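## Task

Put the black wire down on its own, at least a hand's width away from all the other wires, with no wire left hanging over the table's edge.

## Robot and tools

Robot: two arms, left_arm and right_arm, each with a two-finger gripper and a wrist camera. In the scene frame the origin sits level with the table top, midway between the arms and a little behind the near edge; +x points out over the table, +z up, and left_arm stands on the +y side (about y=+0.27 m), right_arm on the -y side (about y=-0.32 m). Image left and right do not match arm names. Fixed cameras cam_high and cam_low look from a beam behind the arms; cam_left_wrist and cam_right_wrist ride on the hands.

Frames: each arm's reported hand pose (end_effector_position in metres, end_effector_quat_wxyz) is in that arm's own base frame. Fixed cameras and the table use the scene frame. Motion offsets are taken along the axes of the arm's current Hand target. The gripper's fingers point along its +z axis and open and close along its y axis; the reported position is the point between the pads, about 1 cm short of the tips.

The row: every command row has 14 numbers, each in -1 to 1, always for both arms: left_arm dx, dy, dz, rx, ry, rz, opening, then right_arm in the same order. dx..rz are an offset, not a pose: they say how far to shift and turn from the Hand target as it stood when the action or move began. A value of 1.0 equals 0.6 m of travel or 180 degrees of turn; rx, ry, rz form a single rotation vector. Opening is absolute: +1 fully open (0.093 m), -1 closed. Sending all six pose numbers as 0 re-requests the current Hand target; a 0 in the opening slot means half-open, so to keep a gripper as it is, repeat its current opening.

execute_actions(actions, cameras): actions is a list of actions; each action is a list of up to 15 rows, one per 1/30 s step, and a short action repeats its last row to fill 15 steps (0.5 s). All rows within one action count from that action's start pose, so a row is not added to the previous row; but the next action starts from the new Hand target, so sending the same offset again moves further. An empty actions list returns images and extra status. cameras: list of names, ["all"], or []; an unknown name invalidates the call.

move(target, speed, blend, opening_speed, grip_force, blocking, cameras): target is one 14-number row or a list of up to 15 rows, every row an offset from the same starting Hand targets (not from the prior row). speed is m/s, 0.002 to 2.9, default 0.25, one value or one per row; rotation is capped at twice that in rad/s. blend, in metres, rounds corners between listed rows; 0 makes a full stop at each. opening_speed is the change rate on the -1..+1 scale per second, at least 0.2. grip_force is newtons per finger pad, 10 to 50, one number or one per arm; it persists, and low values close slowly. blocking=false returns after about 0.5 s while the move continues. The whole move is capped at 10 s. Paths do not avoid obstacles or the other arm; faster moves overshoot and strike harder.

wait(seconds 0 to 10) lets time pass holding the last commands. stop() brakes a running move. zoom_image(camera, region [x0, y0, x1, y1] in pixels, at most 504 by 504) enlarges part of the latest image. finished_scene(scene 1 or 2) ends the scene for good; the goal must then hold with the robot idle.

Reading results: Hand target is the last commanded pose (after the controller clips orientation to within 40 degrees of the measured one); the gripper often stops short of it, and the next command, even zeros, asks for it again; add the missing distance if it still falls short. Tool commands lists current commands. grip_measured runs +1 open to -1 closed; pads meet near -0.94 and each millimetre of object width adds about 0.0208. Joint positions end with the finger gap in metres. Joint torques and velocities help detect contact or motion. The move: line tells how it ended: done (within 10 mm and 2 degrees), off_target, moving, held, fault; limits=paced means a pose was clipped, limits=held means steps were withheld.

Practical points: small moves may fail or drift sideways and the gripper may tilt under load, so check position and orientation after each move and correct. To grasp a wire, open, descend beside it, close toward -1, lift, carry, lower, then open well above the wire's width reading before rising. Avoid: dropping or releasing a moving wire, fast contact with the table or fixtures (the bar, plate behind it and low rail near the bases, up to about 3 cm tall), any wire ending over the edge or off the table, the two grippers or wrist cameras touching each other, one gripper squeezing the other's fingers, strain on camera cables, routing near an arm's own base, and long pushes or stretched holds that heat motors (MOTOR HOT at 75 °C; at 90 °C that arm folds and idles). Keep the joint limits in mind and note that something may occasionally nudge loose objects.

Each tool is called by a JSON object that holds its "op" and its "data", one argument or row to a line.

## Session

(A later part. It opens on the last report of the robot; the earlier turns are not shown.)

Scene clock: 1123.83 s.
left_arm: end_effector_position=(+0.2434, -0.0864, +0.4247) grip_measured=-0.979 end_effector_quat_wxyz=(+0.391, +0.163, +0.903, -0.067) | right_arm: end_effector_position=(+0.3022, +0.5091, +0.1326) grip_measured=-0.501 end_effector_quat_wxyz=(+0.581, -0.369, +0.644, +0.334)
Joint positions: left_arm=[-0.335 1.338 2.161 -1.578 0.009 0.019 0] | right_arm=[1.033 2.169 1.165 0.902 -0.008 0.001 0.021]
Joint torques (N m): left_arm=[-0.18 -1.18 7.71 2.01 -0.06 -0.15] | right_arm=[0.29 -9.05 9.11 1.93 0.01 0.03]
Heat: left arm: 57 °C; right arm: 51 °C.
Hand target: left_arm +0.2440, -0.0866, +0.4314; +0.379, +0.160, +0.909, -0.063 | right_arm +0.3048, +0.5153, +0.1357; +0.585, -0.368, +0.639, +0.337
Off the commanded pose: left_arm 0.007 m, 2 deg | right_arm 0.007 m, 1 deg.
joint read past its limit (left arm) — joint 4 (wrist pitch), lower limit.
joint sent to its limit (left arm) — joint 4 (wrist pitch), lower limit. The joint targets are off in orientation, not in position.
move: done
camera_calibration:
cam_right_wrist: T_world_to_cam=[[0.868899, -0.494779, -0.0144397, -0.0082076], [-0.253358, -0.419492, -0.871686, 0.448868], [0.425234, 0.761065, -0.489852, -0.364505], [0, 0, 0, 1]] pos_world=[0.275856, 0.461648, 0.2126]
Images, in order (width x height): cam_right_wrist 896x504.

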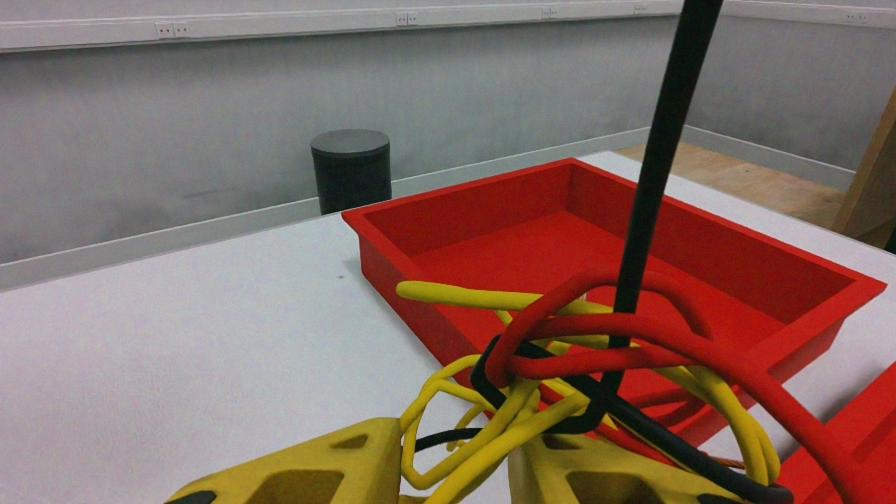

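{"op": "move", "data": {
  "target": [0,0,0,0,0,0,-1,0,0,0,0,0,0,-1],
  "cameras": ["cam_right_wrist"]
}}

{"op": "zoom_image", "data": {
  "camera": "cam_right_wrist",
  "region": [300, 204, 700, 504]
}}

Scene clock: 1127.50 s.
left_arm: end_effector_position=(+0.2434, -0.0864, +0.4247) grip_measured=-0.979 end_effector_quat_wxyz=(+0.391, +0.163, +0.903, -0.067) | right_arm: end_effector_position=(+0.3021, +0.5091, +0.1322) grip_measured=-0.983 end_effector_quat_wxyz=(+0.581, -0.369, +0.645, +0.333)
Joint positions: left_arm=[-0.335 1.338 2.161 -1.578 0.009 0.019 0] | right_arm=[1.033 2.169 1.165 0.9 -0.008 0.001 0]
Joint torques (N m): left_arm=[-0.35 -1.1 7.73 2.02 -0.05 -0.16] | right_arm=[0.35 -8.87 9.13 1.92 -0.05 0.05]
Heat: left arm: 57 °C; right arm: 51 °C.
Hand target: left_arm +0.2440, -0.0866, +0.4314; +0.379, +0.160, +0.909, -0.063 | right_arm +0.3047, +0.5153, +0.1357; +0.585, -0.368, +0.639, +0.337
Off the commanded pose: left_arm 0.007 m, 2 deg | right_arm 0.008 m, 1 deg.
joint read past its limit (left arm) — joint 4 (wrist pitch), lower limit.
joint sent to its limit (left arm) — joint 4 (wrist pitch), lower limit. The joint targets are off in orientation, not in position.
move: done
camera_calibration:
cam_right_wrist: T_world_to_cam=[[0.868901, -0.494774, -0.0144609, -0.00824934], [-0.254161, -0.420897, -0.870774, 0.449266], [0.42475, 0.760292, -0.49147, -0.363991], [0, 0, 0, 1]] pos_world=[0.275959, 0.461752, 0.2122]
Images, in order (width x height): cam_right_wrist 896x504.

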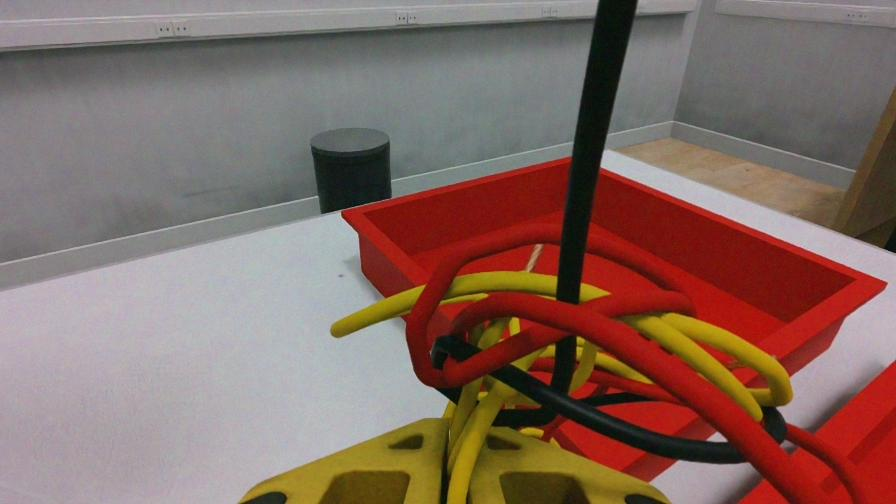

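Scaled by 1.260 from the camera's 896x504 image, which has a finer 1280x720 frame.

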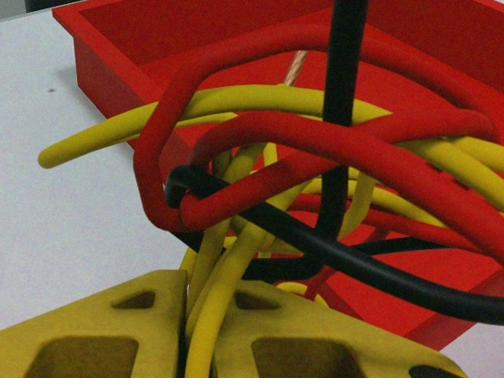

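{"op": "move", "data": {
  "target": [-0.0943,0,-0.0943,0,0,0,-1,0,0,0,0,0,0,-1],
  "speed": 0.06,
  "cameras": ["cam_right_wrist","cam_low"]
}}

{"op": "zoom_image", "data": {
  "camera": "cam_right_wrist",
  "region": [300, 204, 700, 504]
}}

{"op": "zoom_image", "data": {
  "camera": "cam_low",
  "region": [380, 80, 580, 310]
}}

Scene clock: 1141.63 s.
left_arm: end_effector_position=(+0.2486, -0.0873, +0.4926) grip_measured=-0.979 end_effector_quat_wxyz=(+0.484, +0.154, +0.857, -0.079) | right_arm: end_effector_position=(+0.3047, +0.5133, +0.1585) grip_measured=-0.983 end_effector_quat_wxyz=(+0.610, -0.354, +0.617, +0.350)
Joint positions: left_arm=[-0.335 1.447 2.502 -1.6 0.004 0.019 0] | right_arm=[1.033 2.169 1.186 0.972 -0.008 0 0]
Joint torques (N m): left_arm=[-0.43 -2.33 7.98 2.42 -0.02 -0.15] | right_arm=[0.34 -9.39 6.83 1.22 -0.02 0.01]
Heat: left arm: 56 °C; right arm: 51 °C.
Hand target: left_arm +0.2437, -0.0869, +0.5113; +0.379, +0.160, +0.909, -0.063 | right_arm +0.3048, +0.5154, +0.1358; +0.585, -0.368, +0.639, +0.337
Off the commanded pose: left_arm 0.019 m, 14 deg | right_arm 0.023 m, 4 deg.
joint read past its limit (left arm) — joint 4 (wrist pitch), lower limit.
joint sent to its limit (left arm) — joint 4 (wrist pitch), lower limit. The joint targets are off in orientation, not in position.
move: off_target (left_arm, right_arm)
camera_calibration:
cam_right_wrist: T_world_to_cam=[[0.869561, -0.493693, -0.0114143, -0.00921151], [-0.21089, -0.35035, -0.912568, 0.431841], [0.446529, 0.795941, -0.408766, -0.39335], [0, 0, 0, 1]] pos_world=[0.274723, 0.459831, 0.233191]
Images, in order (width x height): cam_low 896x504, cam_right_wrist 896x504.

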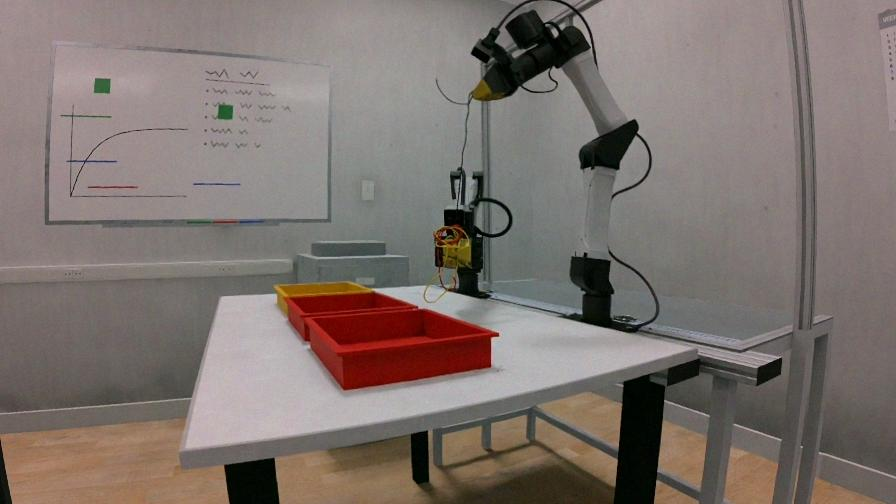

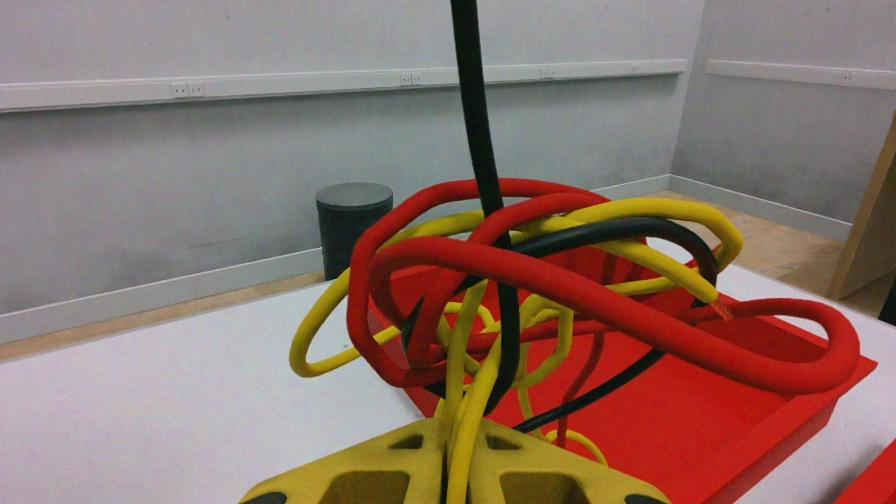

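Scaled by 1.260 from the camera's 896x504 image, which has a finer 1280x720 frame.

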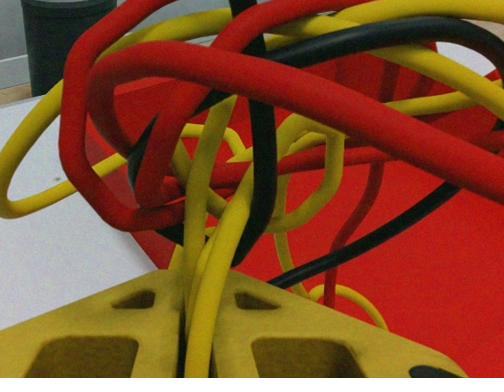

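Scaled by 2.191 from the camera's 896x504 image, which has a finer 1280x720 frame.

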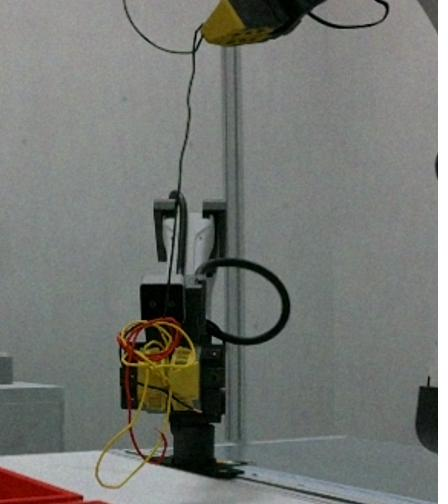

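{"op": "move", "data": {
  "target": [0,0,0,0,0,0,-1,0.0664,0,0.0058,0,0,0,-1],
  "speed": 0.05,
  "cameras": ["cam_right_wrist","cam_low"]
}}

{"op": "zoom_image", "data": {
  "camera": "cam_right_wrist",
  "region": [300, 204, 700, 504]
}}

{"op": "zoom_image", "data": {
  "camera": "cam_low",
  "region": [380, 80, 580, 310]
}}

Scene clock: 1153.60 s.
left_arm: end_effector_position=(+0.2503, -0.0876, +0.4915) grip_measured=-0.979 end_effector_quat_wxyz=(+0.483, +0.154, +0.859, -0.078) | right_arm: end_effector_position=(+0.3056, +0.5149, +0.1550) grip_measured=-0.983 end_effector_quat_wxyz=(+0.635, -0.339, +0.591, +0.364)
Joint positions: left_arm=[-0.335 1.452 2.502 -1.6 0.002 0.019 0] | right_arm=[1.033 2.238 1.186 1.123 -0.008 -0.001 0]
Joint torques (N m): left_arm=[-0.58 -2.81 7.97 2.42 0.06 -0.12] | right_arm=[0.18 -6.87 3.43 1.03 0 0.06]
Heat: left arm: 56 °C; right arm: 50 °C.
Hand target: left_arm +0.2437, -0.0869, +0.5113; +0.379, +0.160, +0.909, -0.063 | right_arm +0.3048, +0.5153, +0.0959; +0.585, -0.368, +0.639, +0.337
Off the commanded pose: left_arm 0.021 m, 13 deg | right_arm 0.059 m, 9 deg.
joint read past its limit (left arm) — joint 4 (wrist pitch), lower limit.
joint sent to its limit (left arm) — joint 4 (wrist pitch), lower limit. The joint targets are off in orientation, not in position.
move: off_target (left_arm, right_arm)
camera_calibration:
cam_right_wrist: T_world_to_cam=[[0.869993, -0.49298, -0.00916015, -0.0100949], [-0.171546, -0.285216, -0.942987, 0.388612], [0.46226, 0.821963, -0.332705, -0.426509], [0, 0, 0, 1]] pos_world=[0.272606, 0.456436, 0.224462]
Images, in order (width x height): cam_low 896x504, cam_right_wrist 896x504.

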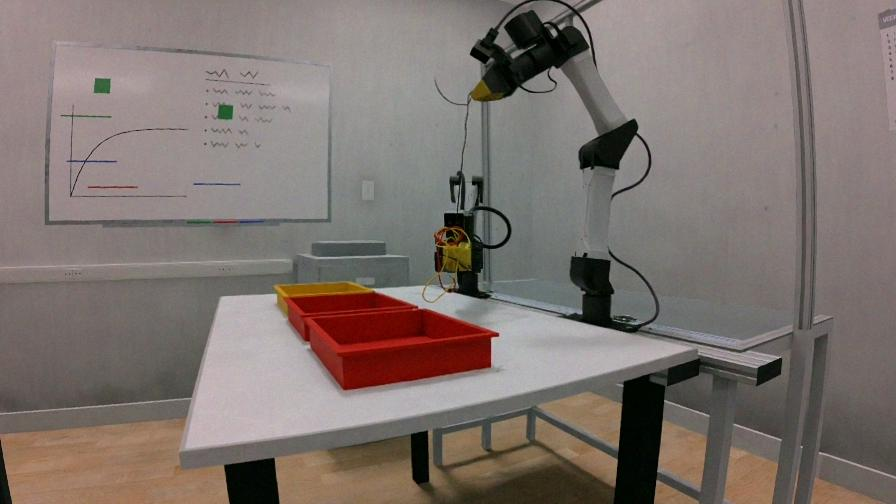

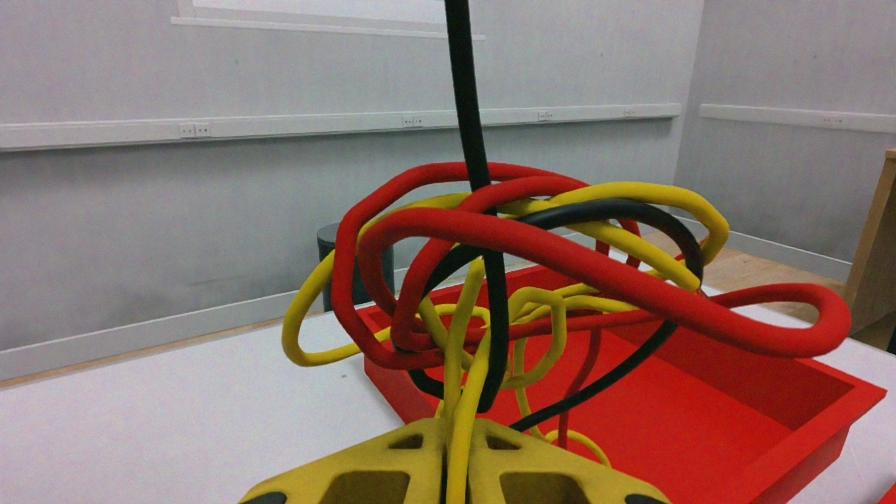

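Scaled by 1.260 from the camera's 896x504 image, which has a finer 1280x720 frame.

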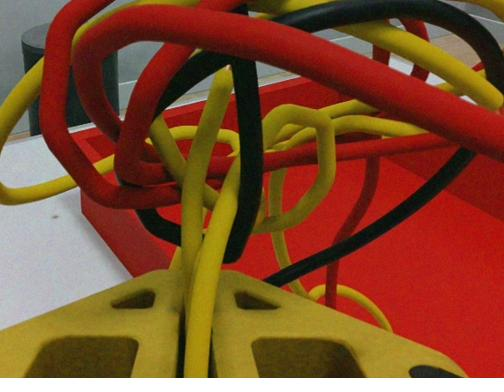

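Scaled by 2.191 from the camera's 896x504 image, which has a finer 1280x720 frame.

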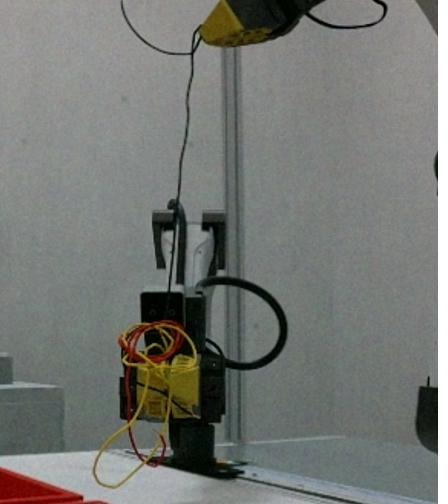

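{"op": "move", "data": {
  "target": [0.118,0,0.118,0,0,0,-1,-0.0664,0,-0.0058,0,0,0,-1],
  "speed": 0.1,
  "cameras": ["cam_right_wrist","cam_low"]
}}

{"op": "zoom_image", "data": {
  "camera": "cam_right_wrist",
  "region": [250, 150, 750, 504]
}}

Scene clock: 1192.13 s.
left_arm: end_effector_position=(+0.2457, -0.0860, +0.4077) grip_measured=-0.979 end_effector_quat_wxyz=(+0.369, +0.164, +0.913, -0.060) | right_arm: end_effector_position=(+0.3022, +0.5092, +0.0941) grip_measured=-0.983 end_effector_quat_wxyz=(+0.560, -0.379, +0.662, +0.322)
Joint positions: left_arm=[-0.335 1.329 2.092 -1.568 0.002 0.019 0] | right_arm=[1.033 2.238 1.165 0.908 -0.008 -0.001 0]
Joint torques (N m): left_arm=[-0.17 -3.49 4.66 2.12 0.06 -0.16] | right_arm=[0.35 -15.1 8.32 1.93 -0.02 0.06]
Heat: left arm: 56 °C; right arm: 47 °C.
Hand target: left_arm +0.2441, -0.0865, +0.4113; +0.379, +0.160, +0.909, -0.063 | right_arm +0.3047, +0.5153, +0.1357; +0.585, -0.368, +0.639, +0.337
Off the commanded pose: left_arm 0.004 m, 1 deg | right_arm 0.042 m, 4 deg.
move: off_target (right_arm)
camera_calibration:
cam_right_wrist: T_world_to_cam=[[0.868555, -0.495388, -0.0142547, -0.00840085], [-0.280249, -0.467226, -0.838547, 0.444685], [0.408746, 0.732319, -0.544643, -0.358721], [0, 0, 0, 1]] pos_world=[0.278545, 0.466304, 0.177394]
Images, in order (width x height): cam_low 896x504, cam_right_wrist 896x504.

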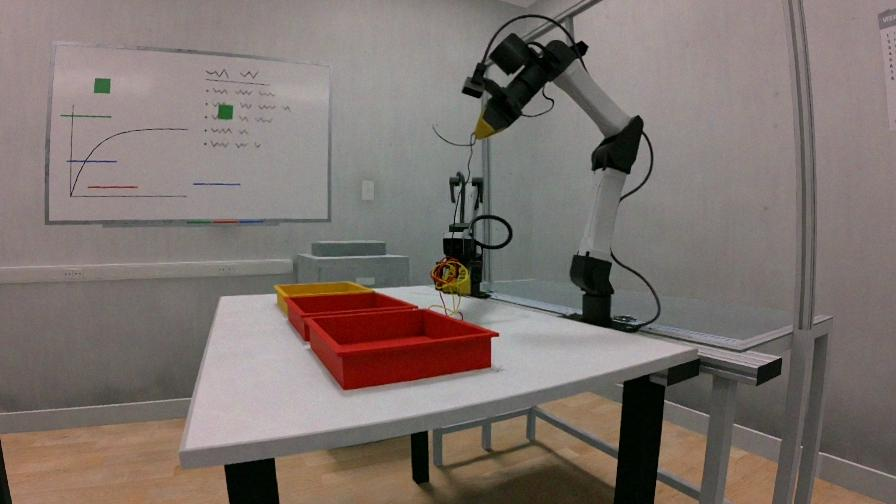

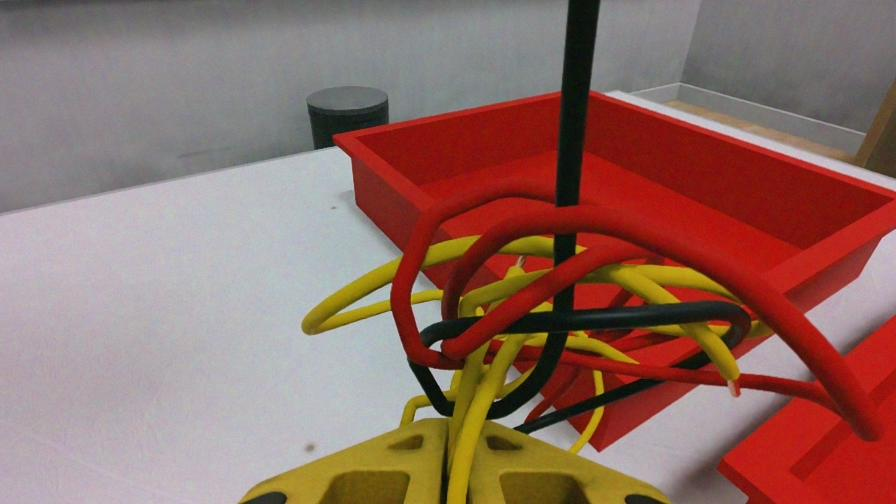

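Scaled by 1.008 from the camera's 896x504 image, which has a finer 1280x720 frame.

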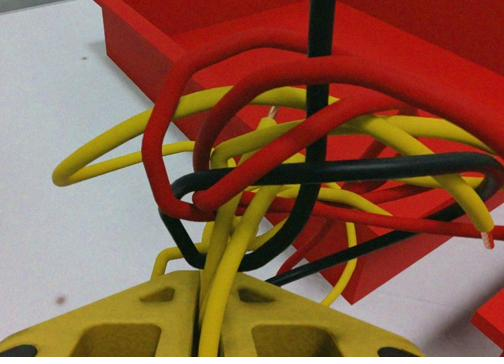

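{"op": "zoom_image", "data": {
  "camera": "cam_low",
  "region": [410, 230, 510, 330]
}}

Scaled by 5.040 from the camera's 896x504 image, which has a finer 1280x720 frame.

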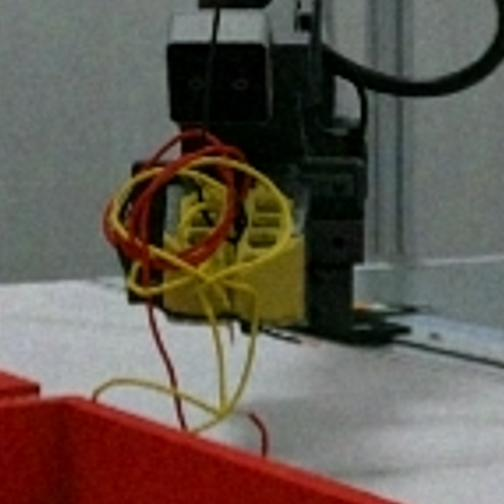

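{"op": "move", "data": {
  "target": [
    [0.5295,0.2628,0.3338,-0.1179,0,-0.1179,-1,0.0581,0,0.0051,0,0,0,-1],
    [0.5295,0.2628,0.3338,-0.1179,0,-0.1179,-0.6,0.0581,0,0.0051,0,0,0,-1]
  ],
  "speed": 0.15,
  "cameras": ["cam_left_wrist","cam_right_wrist"]
}}

Scene clock: 1227.70 s.
left_arm: end_effector_position=(+0.2219, +0.0903, +0.0497) grip_measured=-0.603 end_effector_quat_wxyz=(+0.385, -0.080, +0.919, +0.031) | right_arm: end_effector_position=(+0.2975, +0.5136, +0.0833) grip_measured=-0.983 end_effector_quat_wxyz=(+0.566, -0.385, +0.650, +0.330)
Joint positions: left_arm=[0.596 0.8 0.234 -0.26 0.301 0.304 0.016] | right_arm=[1.039 2.288 1.165 0.982 -0.023 -0.012 0]
Joint torques (N m): left_arm=[0.2 0.21 7.05 2.04 0.1 0] | right_arm=[-0.44 -11.18 7.32 2.21 0.18 0.21]
Heat: left arm: 56 °C; right arm: 56 °C.
Hand target: left_arm +0.2212, +0.0916, +0.0457; +0.384, -0.082, +0.919, +0.036 | right_arm +0.3049, +0.5153, +0.1007; +0.585, -0.368, +0.639, +0.337
Off the commanded pose: left_arm 0.004 m, 1 deg | right_arm 0.019 m, 3 deg.
move: off_target (right_arm); target 2's new opening was sent with left_arm's hand 0.048 m and 13 deg from that target
camera_calibration:
cam_left_wrist: T_world_to_cam=[[0.153204, -0.988169, 0.00706194, 0.0538174], [-0.926984, -0.146187, -0.345441, 0.274416], [0.342386, 0.0463766, -0.938414, 0.0562747], [0, 0, 0, 1]] pos_world=[0.226867, 0.0906869, 0.147223]
cam_right_wrist: T_world_to_cam=[[0.879615, -0.475658, -0.00521677, -0.0164683], [-0.253386, -0.459239, -0.851408, 0.425251], [0.402583, 0.750233, -0.524478, -0.37498], [0, 0, 0, 1]] pos_world=[0.273199, 0.468781, 0.165308]
Images, in order (width x height): cam_left_wrist 896x504, cam_right_wrist 896x504.

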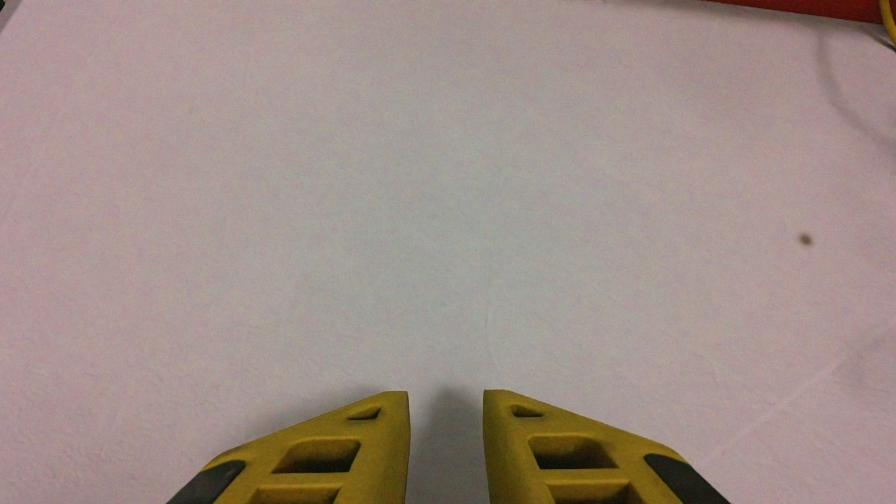

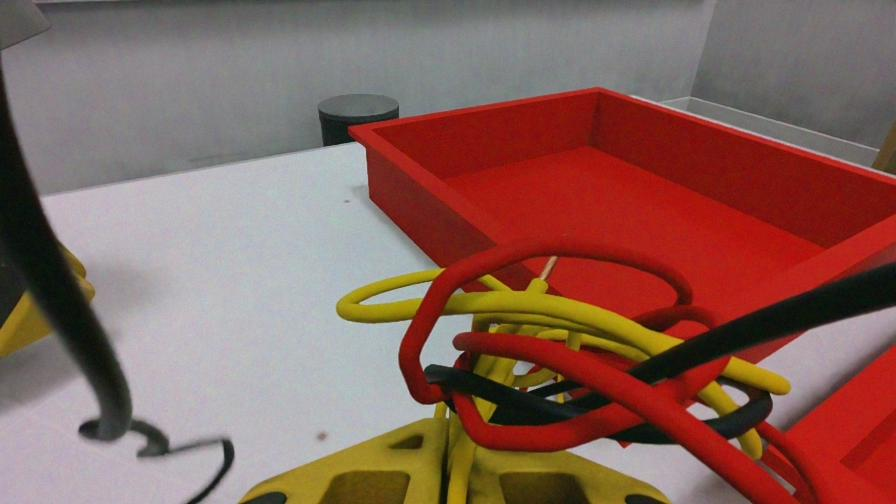

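{"op": "execute_actions", "data": {
  "actions": []
}}

{"op": "zoom_image", "data": {
  "camera": "cam_low",
  "region": [390, 200, 590, 340]
}}

{"op": "zoom_image", "data": {
  "camera": "cam_high",
  "region": [280, 230, 480, 370]
}}

Scene clock: 1233.87 s.
left_arm: end_effector_position=(+0.2219, +0.0904, +0.0497) grip_measured=-0.603 end_effector_quat_wxyz=(+0.385, -0.080, +0.919, +0.031) | right_arm: end_effector_position=(+0.2975, +0.5136, +0.0833) grip_measured=-0.983 end_effector_quat_wxyz=(+0.566, -0.385, +0.650, +0.330)
Joint positions: left_arm=[0.596 0.8 0.234 -0.26 0.3 0.304 0.016] | right_arm=[1.039 2.288 1.165 0.982 -0.023 -0.012 0]
Joint velocities: within noise
Joint torques (N m): left_arm=[0.08 0.09 7.19 2.06 0.07 0] | right_arm=[-0.49 -11.29 7.21 2.22 0.16 0.14]
Heat: left arm: 55 °C; right arm: 56 °C.
Hand target: left_arm +0.2211, +0.0916, +0.0457; +0.384, -0.082, +0.919, +0.036 | right_arm +0.3049, +0.5153, +0.1007; +0.585, -0.368, +0.639, +0.337
Tool commands: left_gripper/opening=-0.6 right_gripper/opening=-1.0
Off the commanded pose: left_arm 0.004 m, 1 deg | right_arm 0.019 m, 3 deg.
camera_calibration:
cam_left_wrist: T_world_to_cam=[[0.153469, -0.988131, 0.00664995, 0.0538121], [-0.926899, -0.146285, -0.345629, 0.274467], [0.342499, 0.0468796, -0.938348, 0.0562876], [0, 0, 0, 1]] pos_world=[0.226866, 0.0906852, 0.147323]
cam_right_wrist: T_world_to_cam=[[0.879615, -0.475658, -0.00521677, -0.0164683], [-0.253386, -0.459239, -0.851408, 0.425251], [0.402583, 0.750233, -0.524478, -0.37498], [0, 0, 0, 1]] pos_world=[0.273199, 0.468781, 0.165308]

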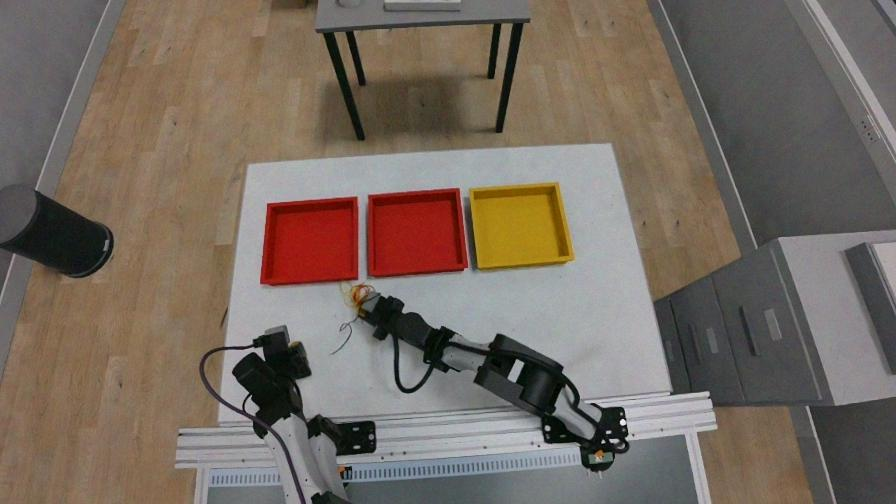

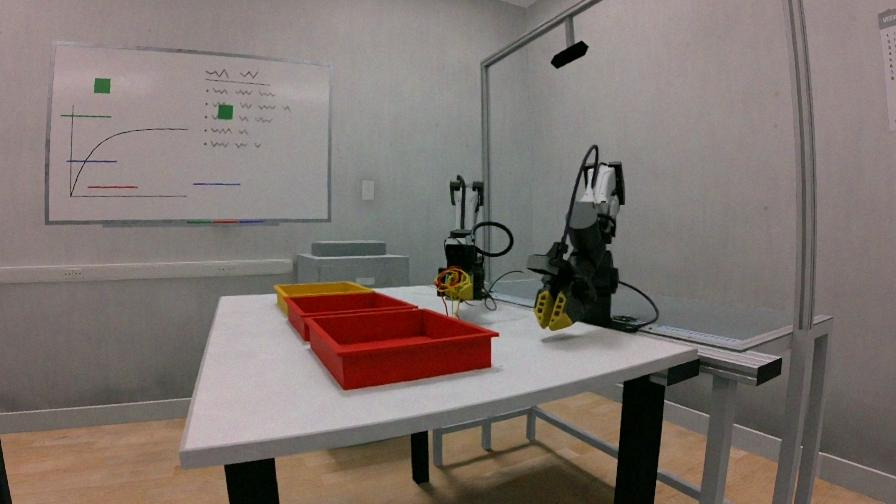

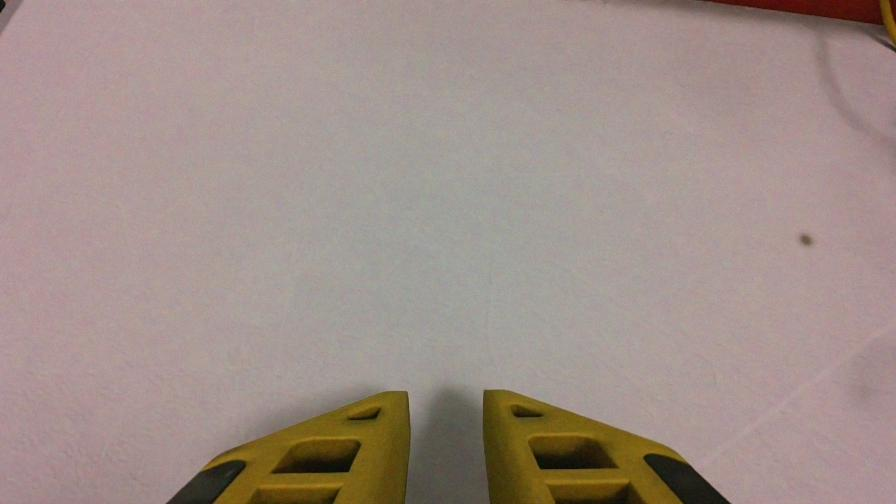

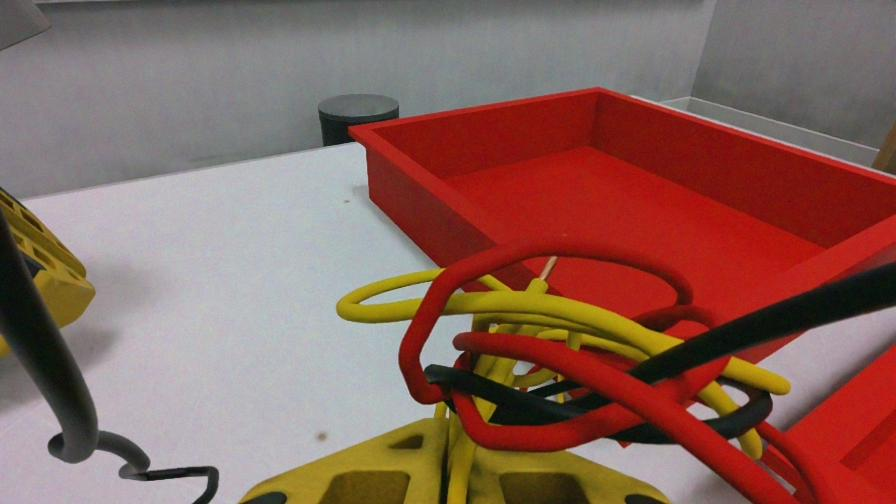

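Scaled by 2.520 from the camera's 896x504 image, which has a finer 1280x720 frame.

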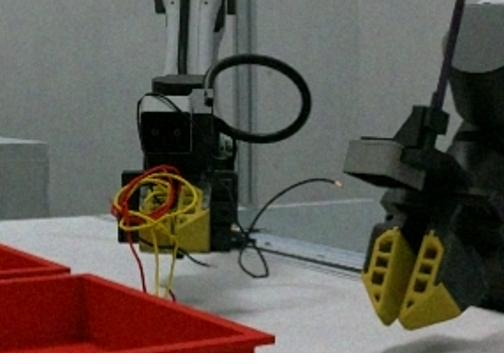

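Scaled by 2.520 from the camera's 896x504 image, which has a finer 1280x720 frame.

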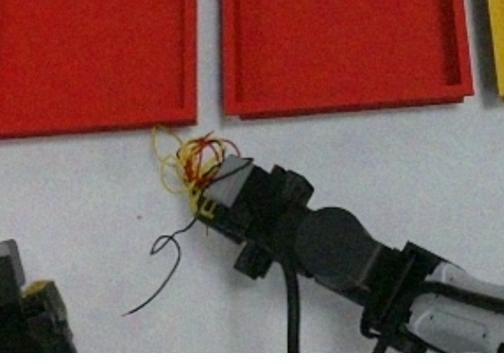

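{"op": "move", "data": {
  "target": [-0.1342,-0.046,-0.1722,0.1571,0,0.1571,-0.6,0,0,0,0,0,0,-1],
  "speed": 0.2,
  "cameras": ["cam_left_wrist"]
}}

{"op": "zoom_image", "data": {
  "camera": "cam_left_wrist",
  "region": [400, 50, 896, 400]
}}

Scene clock: 1249.07 s.
left_arm: end_effector_position=(+0.2045, +0.0575, +0.1639) grip_measured=-0.603 end_effector_quat_wxyz=(+0.357, +0.228, +0.900, -0.105) | right_arm: end_effector_position=(+0.2975, +0.5136, +0.0833) grip_measured=-0.983 end_effector_quat_wxyz=(+0.566, -0.385, +0.650, +0.330)
Joint positions: left_arm=[0.842 1.061 0.878 -1.205 0.745 1.267 0.016] | right_arm=[1.039 2.288 1.165 0.982 -0.023 -0.012 0]
Joint torques (N m): left_arm=[0.64 -1.02 11.23 0.7 0.69 0.19] | right_arm=[-0.2 -11.29 7.31 2.23 0.18 0.16]
Heat: left arm: 56 °C; right arm: 57 °C.
Hand target: left_arm +0.2095, +0.0610, +0.1755; +0.372, +0.238, +0.892, -0.096 | right_arm +0.3049, +0.5153, +0.1007; +0.585, -0.368, +0.639, +0.337
Off the commanded pose: left_arm 0.013 m, 2 deg | right_arm 0.019 m, 3 deg.
move: off_target (left_arm, right_arm)
camera_calibration:
cam_left_wrist: T_world_to_cam=[[-0.501639, -0.864619, 0.0281559, 0.146586], [-0.824661, 0.468118, -0.31749, 0.232192], [0.261327, -0.182485, -0.947844, 0.202303], [0, 0, 0, 1]] pos_world=[0.212146, 0.0549655, 0.261343]
Images, in order (width x height): cam_left_wrist 896x504.

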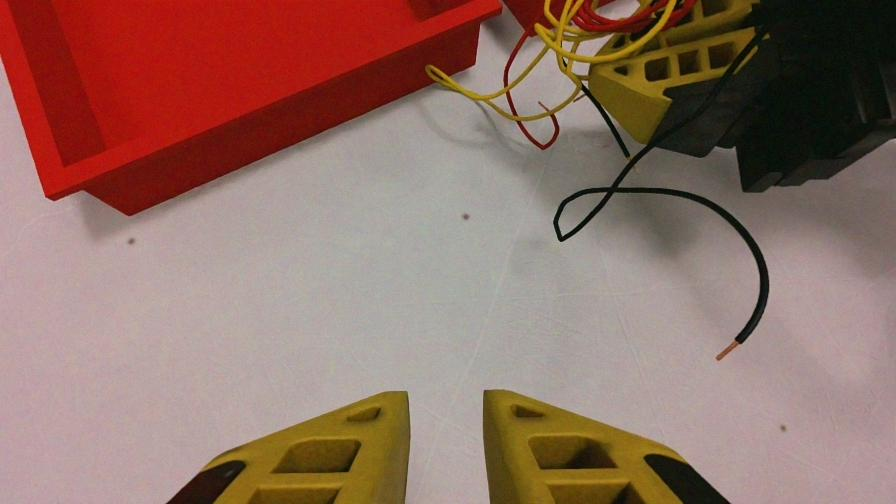

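Scaled by 1.016 from the camera's 896x504 image, which has a finer 1280x720 frame.

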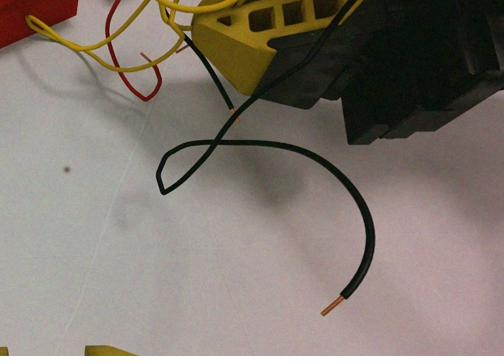

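{"op": "move", "data": {
  "target": [-0.0448,0.0305,0.0815,0.1327,-0.0815,0.1018,-0.6,0,0,0,0,0,0,-1],
  "speed": 0.2,
  "cameras": ["cam_left_wrist"]
}}

{"op": "zoom_image", "data": {
  "camera": "cam_left_wrist",
  "region": [300, 50, 720, 350]
}}

Scene clock: 1290.80 s.
left_arm: end_effector_position=(+0.2583, +0.0485, +0.1531) grip_measured=-0.603 end_effector_quat_wxyz=(+0.421, +0.425, +0.760, -0.253) | right_arm: end_effector_position=(+0.2975, +0.5136, +0.0833) grip_measured=-0.983 end_effector_quat_wxyz=(+0.566, -0.385, +0.650, +0.330)
Joint positions: left_arm=[0.749 1.638 1.127 -1.419 0.985 1.963 0.016] | right_arm=[1.039 2.288 1.165 0.982 -0.023 -0.012 0]
Joint torques (N m): left_arm=[-0.1 -4.62 9.4 -0.36 0.81 0.23] | right_arm=[-0.47 -11.28 7.17 2.25 0.14 0.13]
Heat: left arm: 64 °C; right arm: 57 °C.
Hand target: left_arm +0.2652, +0.0504, +0.1601; +0.435, +0.433, +0.750, -0.246 | right_arm +0.3049, +0.5153, +0.1007; +0.585, -0.368, +0.639, +0.337
Off the commanded pose: left_arm 0.010 m, 2 deg | right_arm 0.019 m, 3 deg.
move: off_target (right_arm)
camera_calibration:
cam_left_wrist: T_world_to_cam=[[-0.868901, -0.494428, 0.0234861, 0.243667], [-0.423085, 0.71722, -0.55371, 0.197594], [0.256925, -0.491055, -0.832379, 0.17472], [0, 0, 0, 1]] pos_world=[0.250431, 0.064555, 0.24912]
Images, in order (width x height): cam_left_wrist 896x504.

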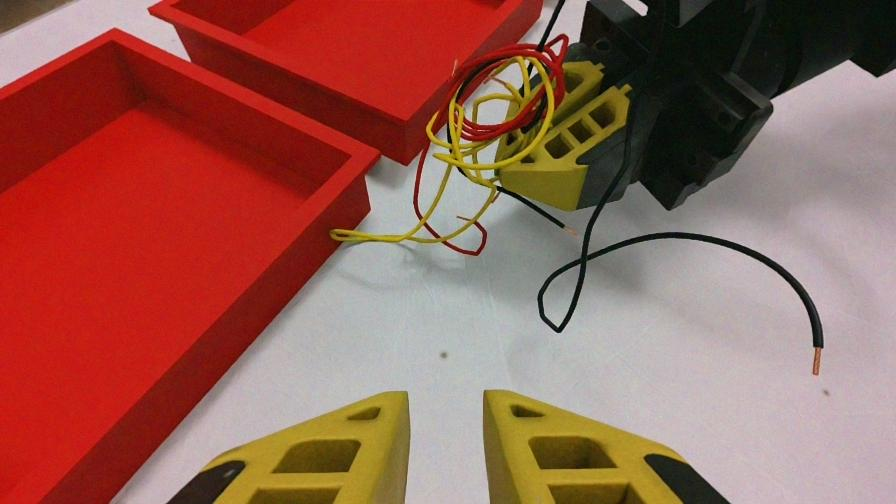

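Scaled by 1.200 from the camera's 896x504 image, which has a finer 1280x720 frame.

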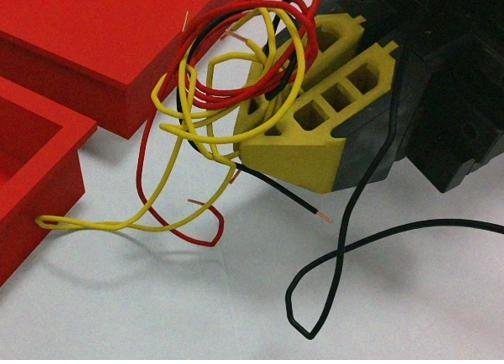

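{"op": "move", "data": {
  "target": [0.1087,-0.1247,0.1257,0,0.0833,0,-0.3,0,0,0,0,0,0,-1],
  "speed": 0.15,
  "cameras": ["cam_left_wrist"]
}}

{"op": "zoom_image", "data": {
  "camera": "cam_left_wrist",
  "region": [300, 50, 720, 350]
}}

Scene clock: 1359.57 s.
left_arm: end_effector_position=(+0.2191, -0.0133, +0.0664) grip_measured=-0.303 end_effector_quat_wxyz=(+0.332, +0.461, +0.800, -0.191) | right_arm: end_effector_position=(+0.2975, +0.5136, +0.0833) grip_measured=-0.983 end_effector_quat_wxyz=(+0.566, -0.385, +0.650, +0.330)
Joint positions: left_arm=[0.513 1.321 0.63 -0.867 0.786 1.554 0.031] | right_arm=[1.039 2.288 1.165 0.982 -0.023 -0.012 0]
Joint torques (N m): left_arm=[-0.18 -4.63 5.39 0.58 0.52 -0.15] | right_arm=[-0.34 -11.12 7.42 2.2 0.13 0.09]
Heat: left arm: 59 °C; right arm: 58 °C.
Hand target: left_arm +0.2175, -0.0151, +0.0654; +0.333, +0.462, +0.801, -0.188 | right_arm +0.3049, +0.5153, +0.1007; +0.585, -0.368, +0.639, +0.337
Off the commanded pose: left_arm 0.003 m, 0 deg | right_arm 0.019 m, 3 deg.
move: off_target (right_arm)
camera_calibration:
cam_left_wrist: T_world_to_cam=[[-0.874303, -0.485377, 0.00181649, 0.183797], [-0.457153, 0.822193, -0.339131, 0.171996], [0.163113, -0.297333, -0.940738, 0.112609], [0, 0, 0, 1]] pos_world=[0.220955, -0.0187214, 0.163931]
Images, in order (width x height): cam_left_wrist 896x504.

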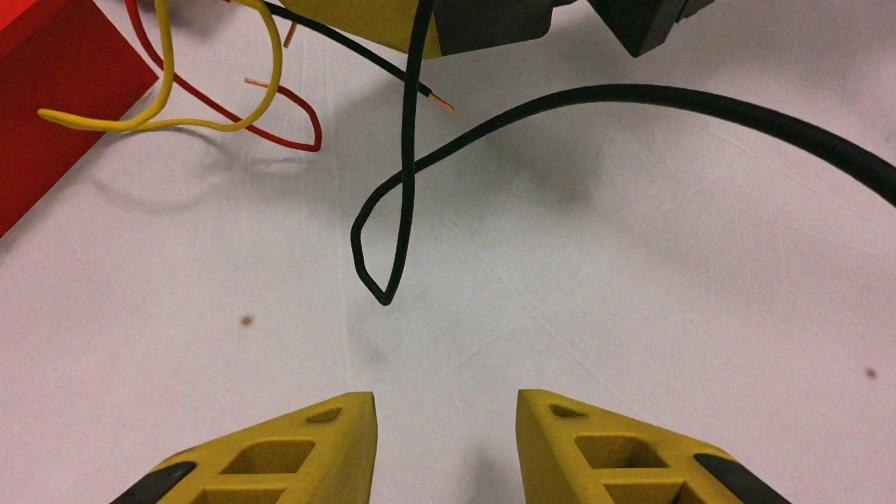

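Scaled by 1.200 from the camera's 896x504 image, which has a finer 1280x720 frame.

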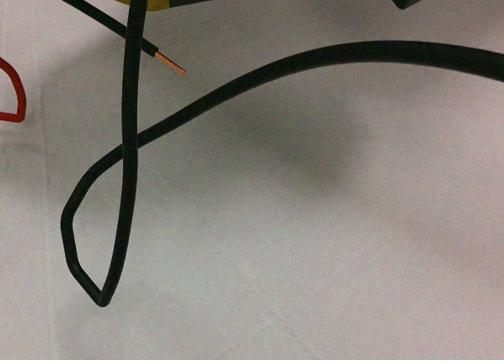

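{"op": "move", "data": {
  "target": [-0.0452,0.0208,0.0452,0,0,0,-0.3,0,0,0,0,0,0,-1],
  "speed": 0.1,
  "cameras": ["cam_left_wrist"]
}}

Scene clock: 1376.33 s.
left_arm: end_effector_position=(+0.2483, -0.0409, +0.0681) grip_measured=-0.303 end_effector_quat_wxyz=(+0.334, +0.463, +0.799, -0.187) | right_arm: end_effector_position=(+0.2975, +0.5136, +0.0834) grip_measured=-0.983 end_effector_quat_wxyz=(+0.566, -0.385, +0.650, +0.330)
Joint positions: left_arm=[0.318 1.321 0.63 -0.668 0.763 1.283 0.031] | right_arm=[1.039 2.288 1.165 0.982 -0.023 -0.012 0]
Joint torques (N m): left_arm=[-0.27 -3.25 6.19 0.96 0.49 -0.15] | right_arm=[-0.46 -11.23 7.39 2.26 0.19 0.15]
Heat: left arm: 57 °C; right arm: 58 °C.
Hand target: left_arm +0.2477, -0.0420, +0.0655; +0.333, +0.462, +0.800, -0.188 | right_arm +0.3049, +0.5153, +0.1008; +0.585, -0.368, +0.639, +0.337
Off the commanded pose: left_arm 0.003 m, 0 deg | right_arm 0.019 m, 3 deg.
move: off_target (right_arm)
camera_calibration:
cam_left_wrist: T_world_to_cam=[[-0.874615, -0.484757, -0.00768467, 0.196732], [-0.453779, 0.824098, -0.339038, 0.207729], [0.170684, -0.29304, -0.940741, 0.0995947], [0, 0, 0, 1]] pos_world=[0.249328, -0.0466363, 0.165632]
Images, in order (width x height): cam_left_wrist 896x504.

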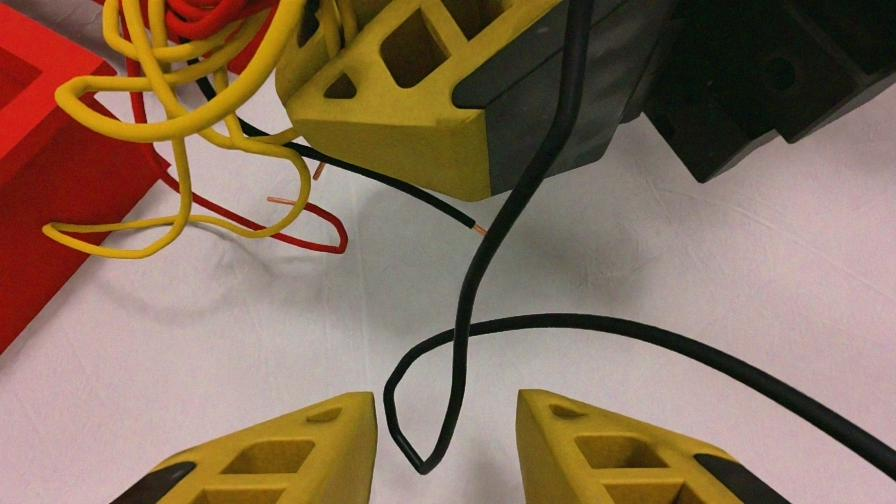

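{"op": "move", "data": {
  "target": [0,0,0,0,0,0,-1,0,0,0,0,0,0,-1],
  "cameras": ["cam_left_wrist"]
}}

Scene clock: 1380.17 s.
left_arm: end_effector_position=(+0.2483, -0.0408, +0.0681) grip_measured=-0.978 end_effector_quat_wxyz=(+0.334, +0.463, +0.799, -0.188) | right_arm: end_effector_position=(+0.2975, +0.5136, +0.0834) grip_measured=-0.983 end_effector_quat_wxyz=(+0.566, -0.385, +0.650, +0.330)
Joint positions: left_arm=[0.318 1.321 0.63 -0.667 0.763 1.282 0] | right_arm=[1.039 2.288 1.165 0.982 -0.023 -0.012 0]
Joint torques (N m): left_arm=[-0.23 -3.38 6.15 1 0.51 -0.16] | right_arm=[-0.08 -11.48 7.24 2.24 0.23 0.16]
Heat: left arm: 57 °C; right arm: 59 °C.
Hand target: left_arm +0.2476, -0.0420, +0.0655; +0.333, +0.461, +0.801, -0.188 | right_arm +0.3049, +0.5153, +0.1008; +0.585, -0.368, +0.639, +0.337
Off the commanded pose: left_arm 0.003 m, 0 deg | right_arm 0.019 m, 3 deg.
move: off_target (right_arm)
camera_calibration:
cam_left_wrist: T_world_to_cam=[[-0.874248, -0.485425, -0.00727395, 0.196717], [-0.454515, 0.823659, -0.339119, 0.207995], [0.170608, -0.293168, -0.940715, 0.0995691], [0, 0, 0, 1]] pos_world=[0.249529, -0.0466357, 0.165632]
Images, in order (width x height): cam_left_wrist 896x504.

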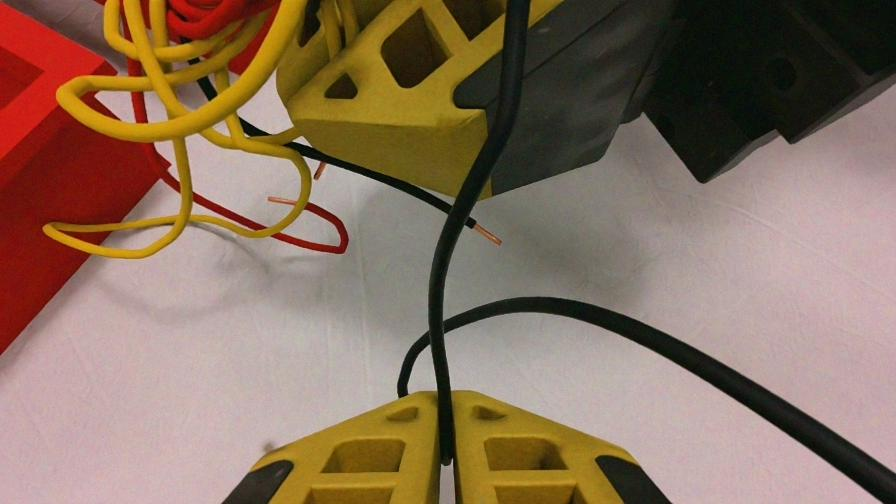

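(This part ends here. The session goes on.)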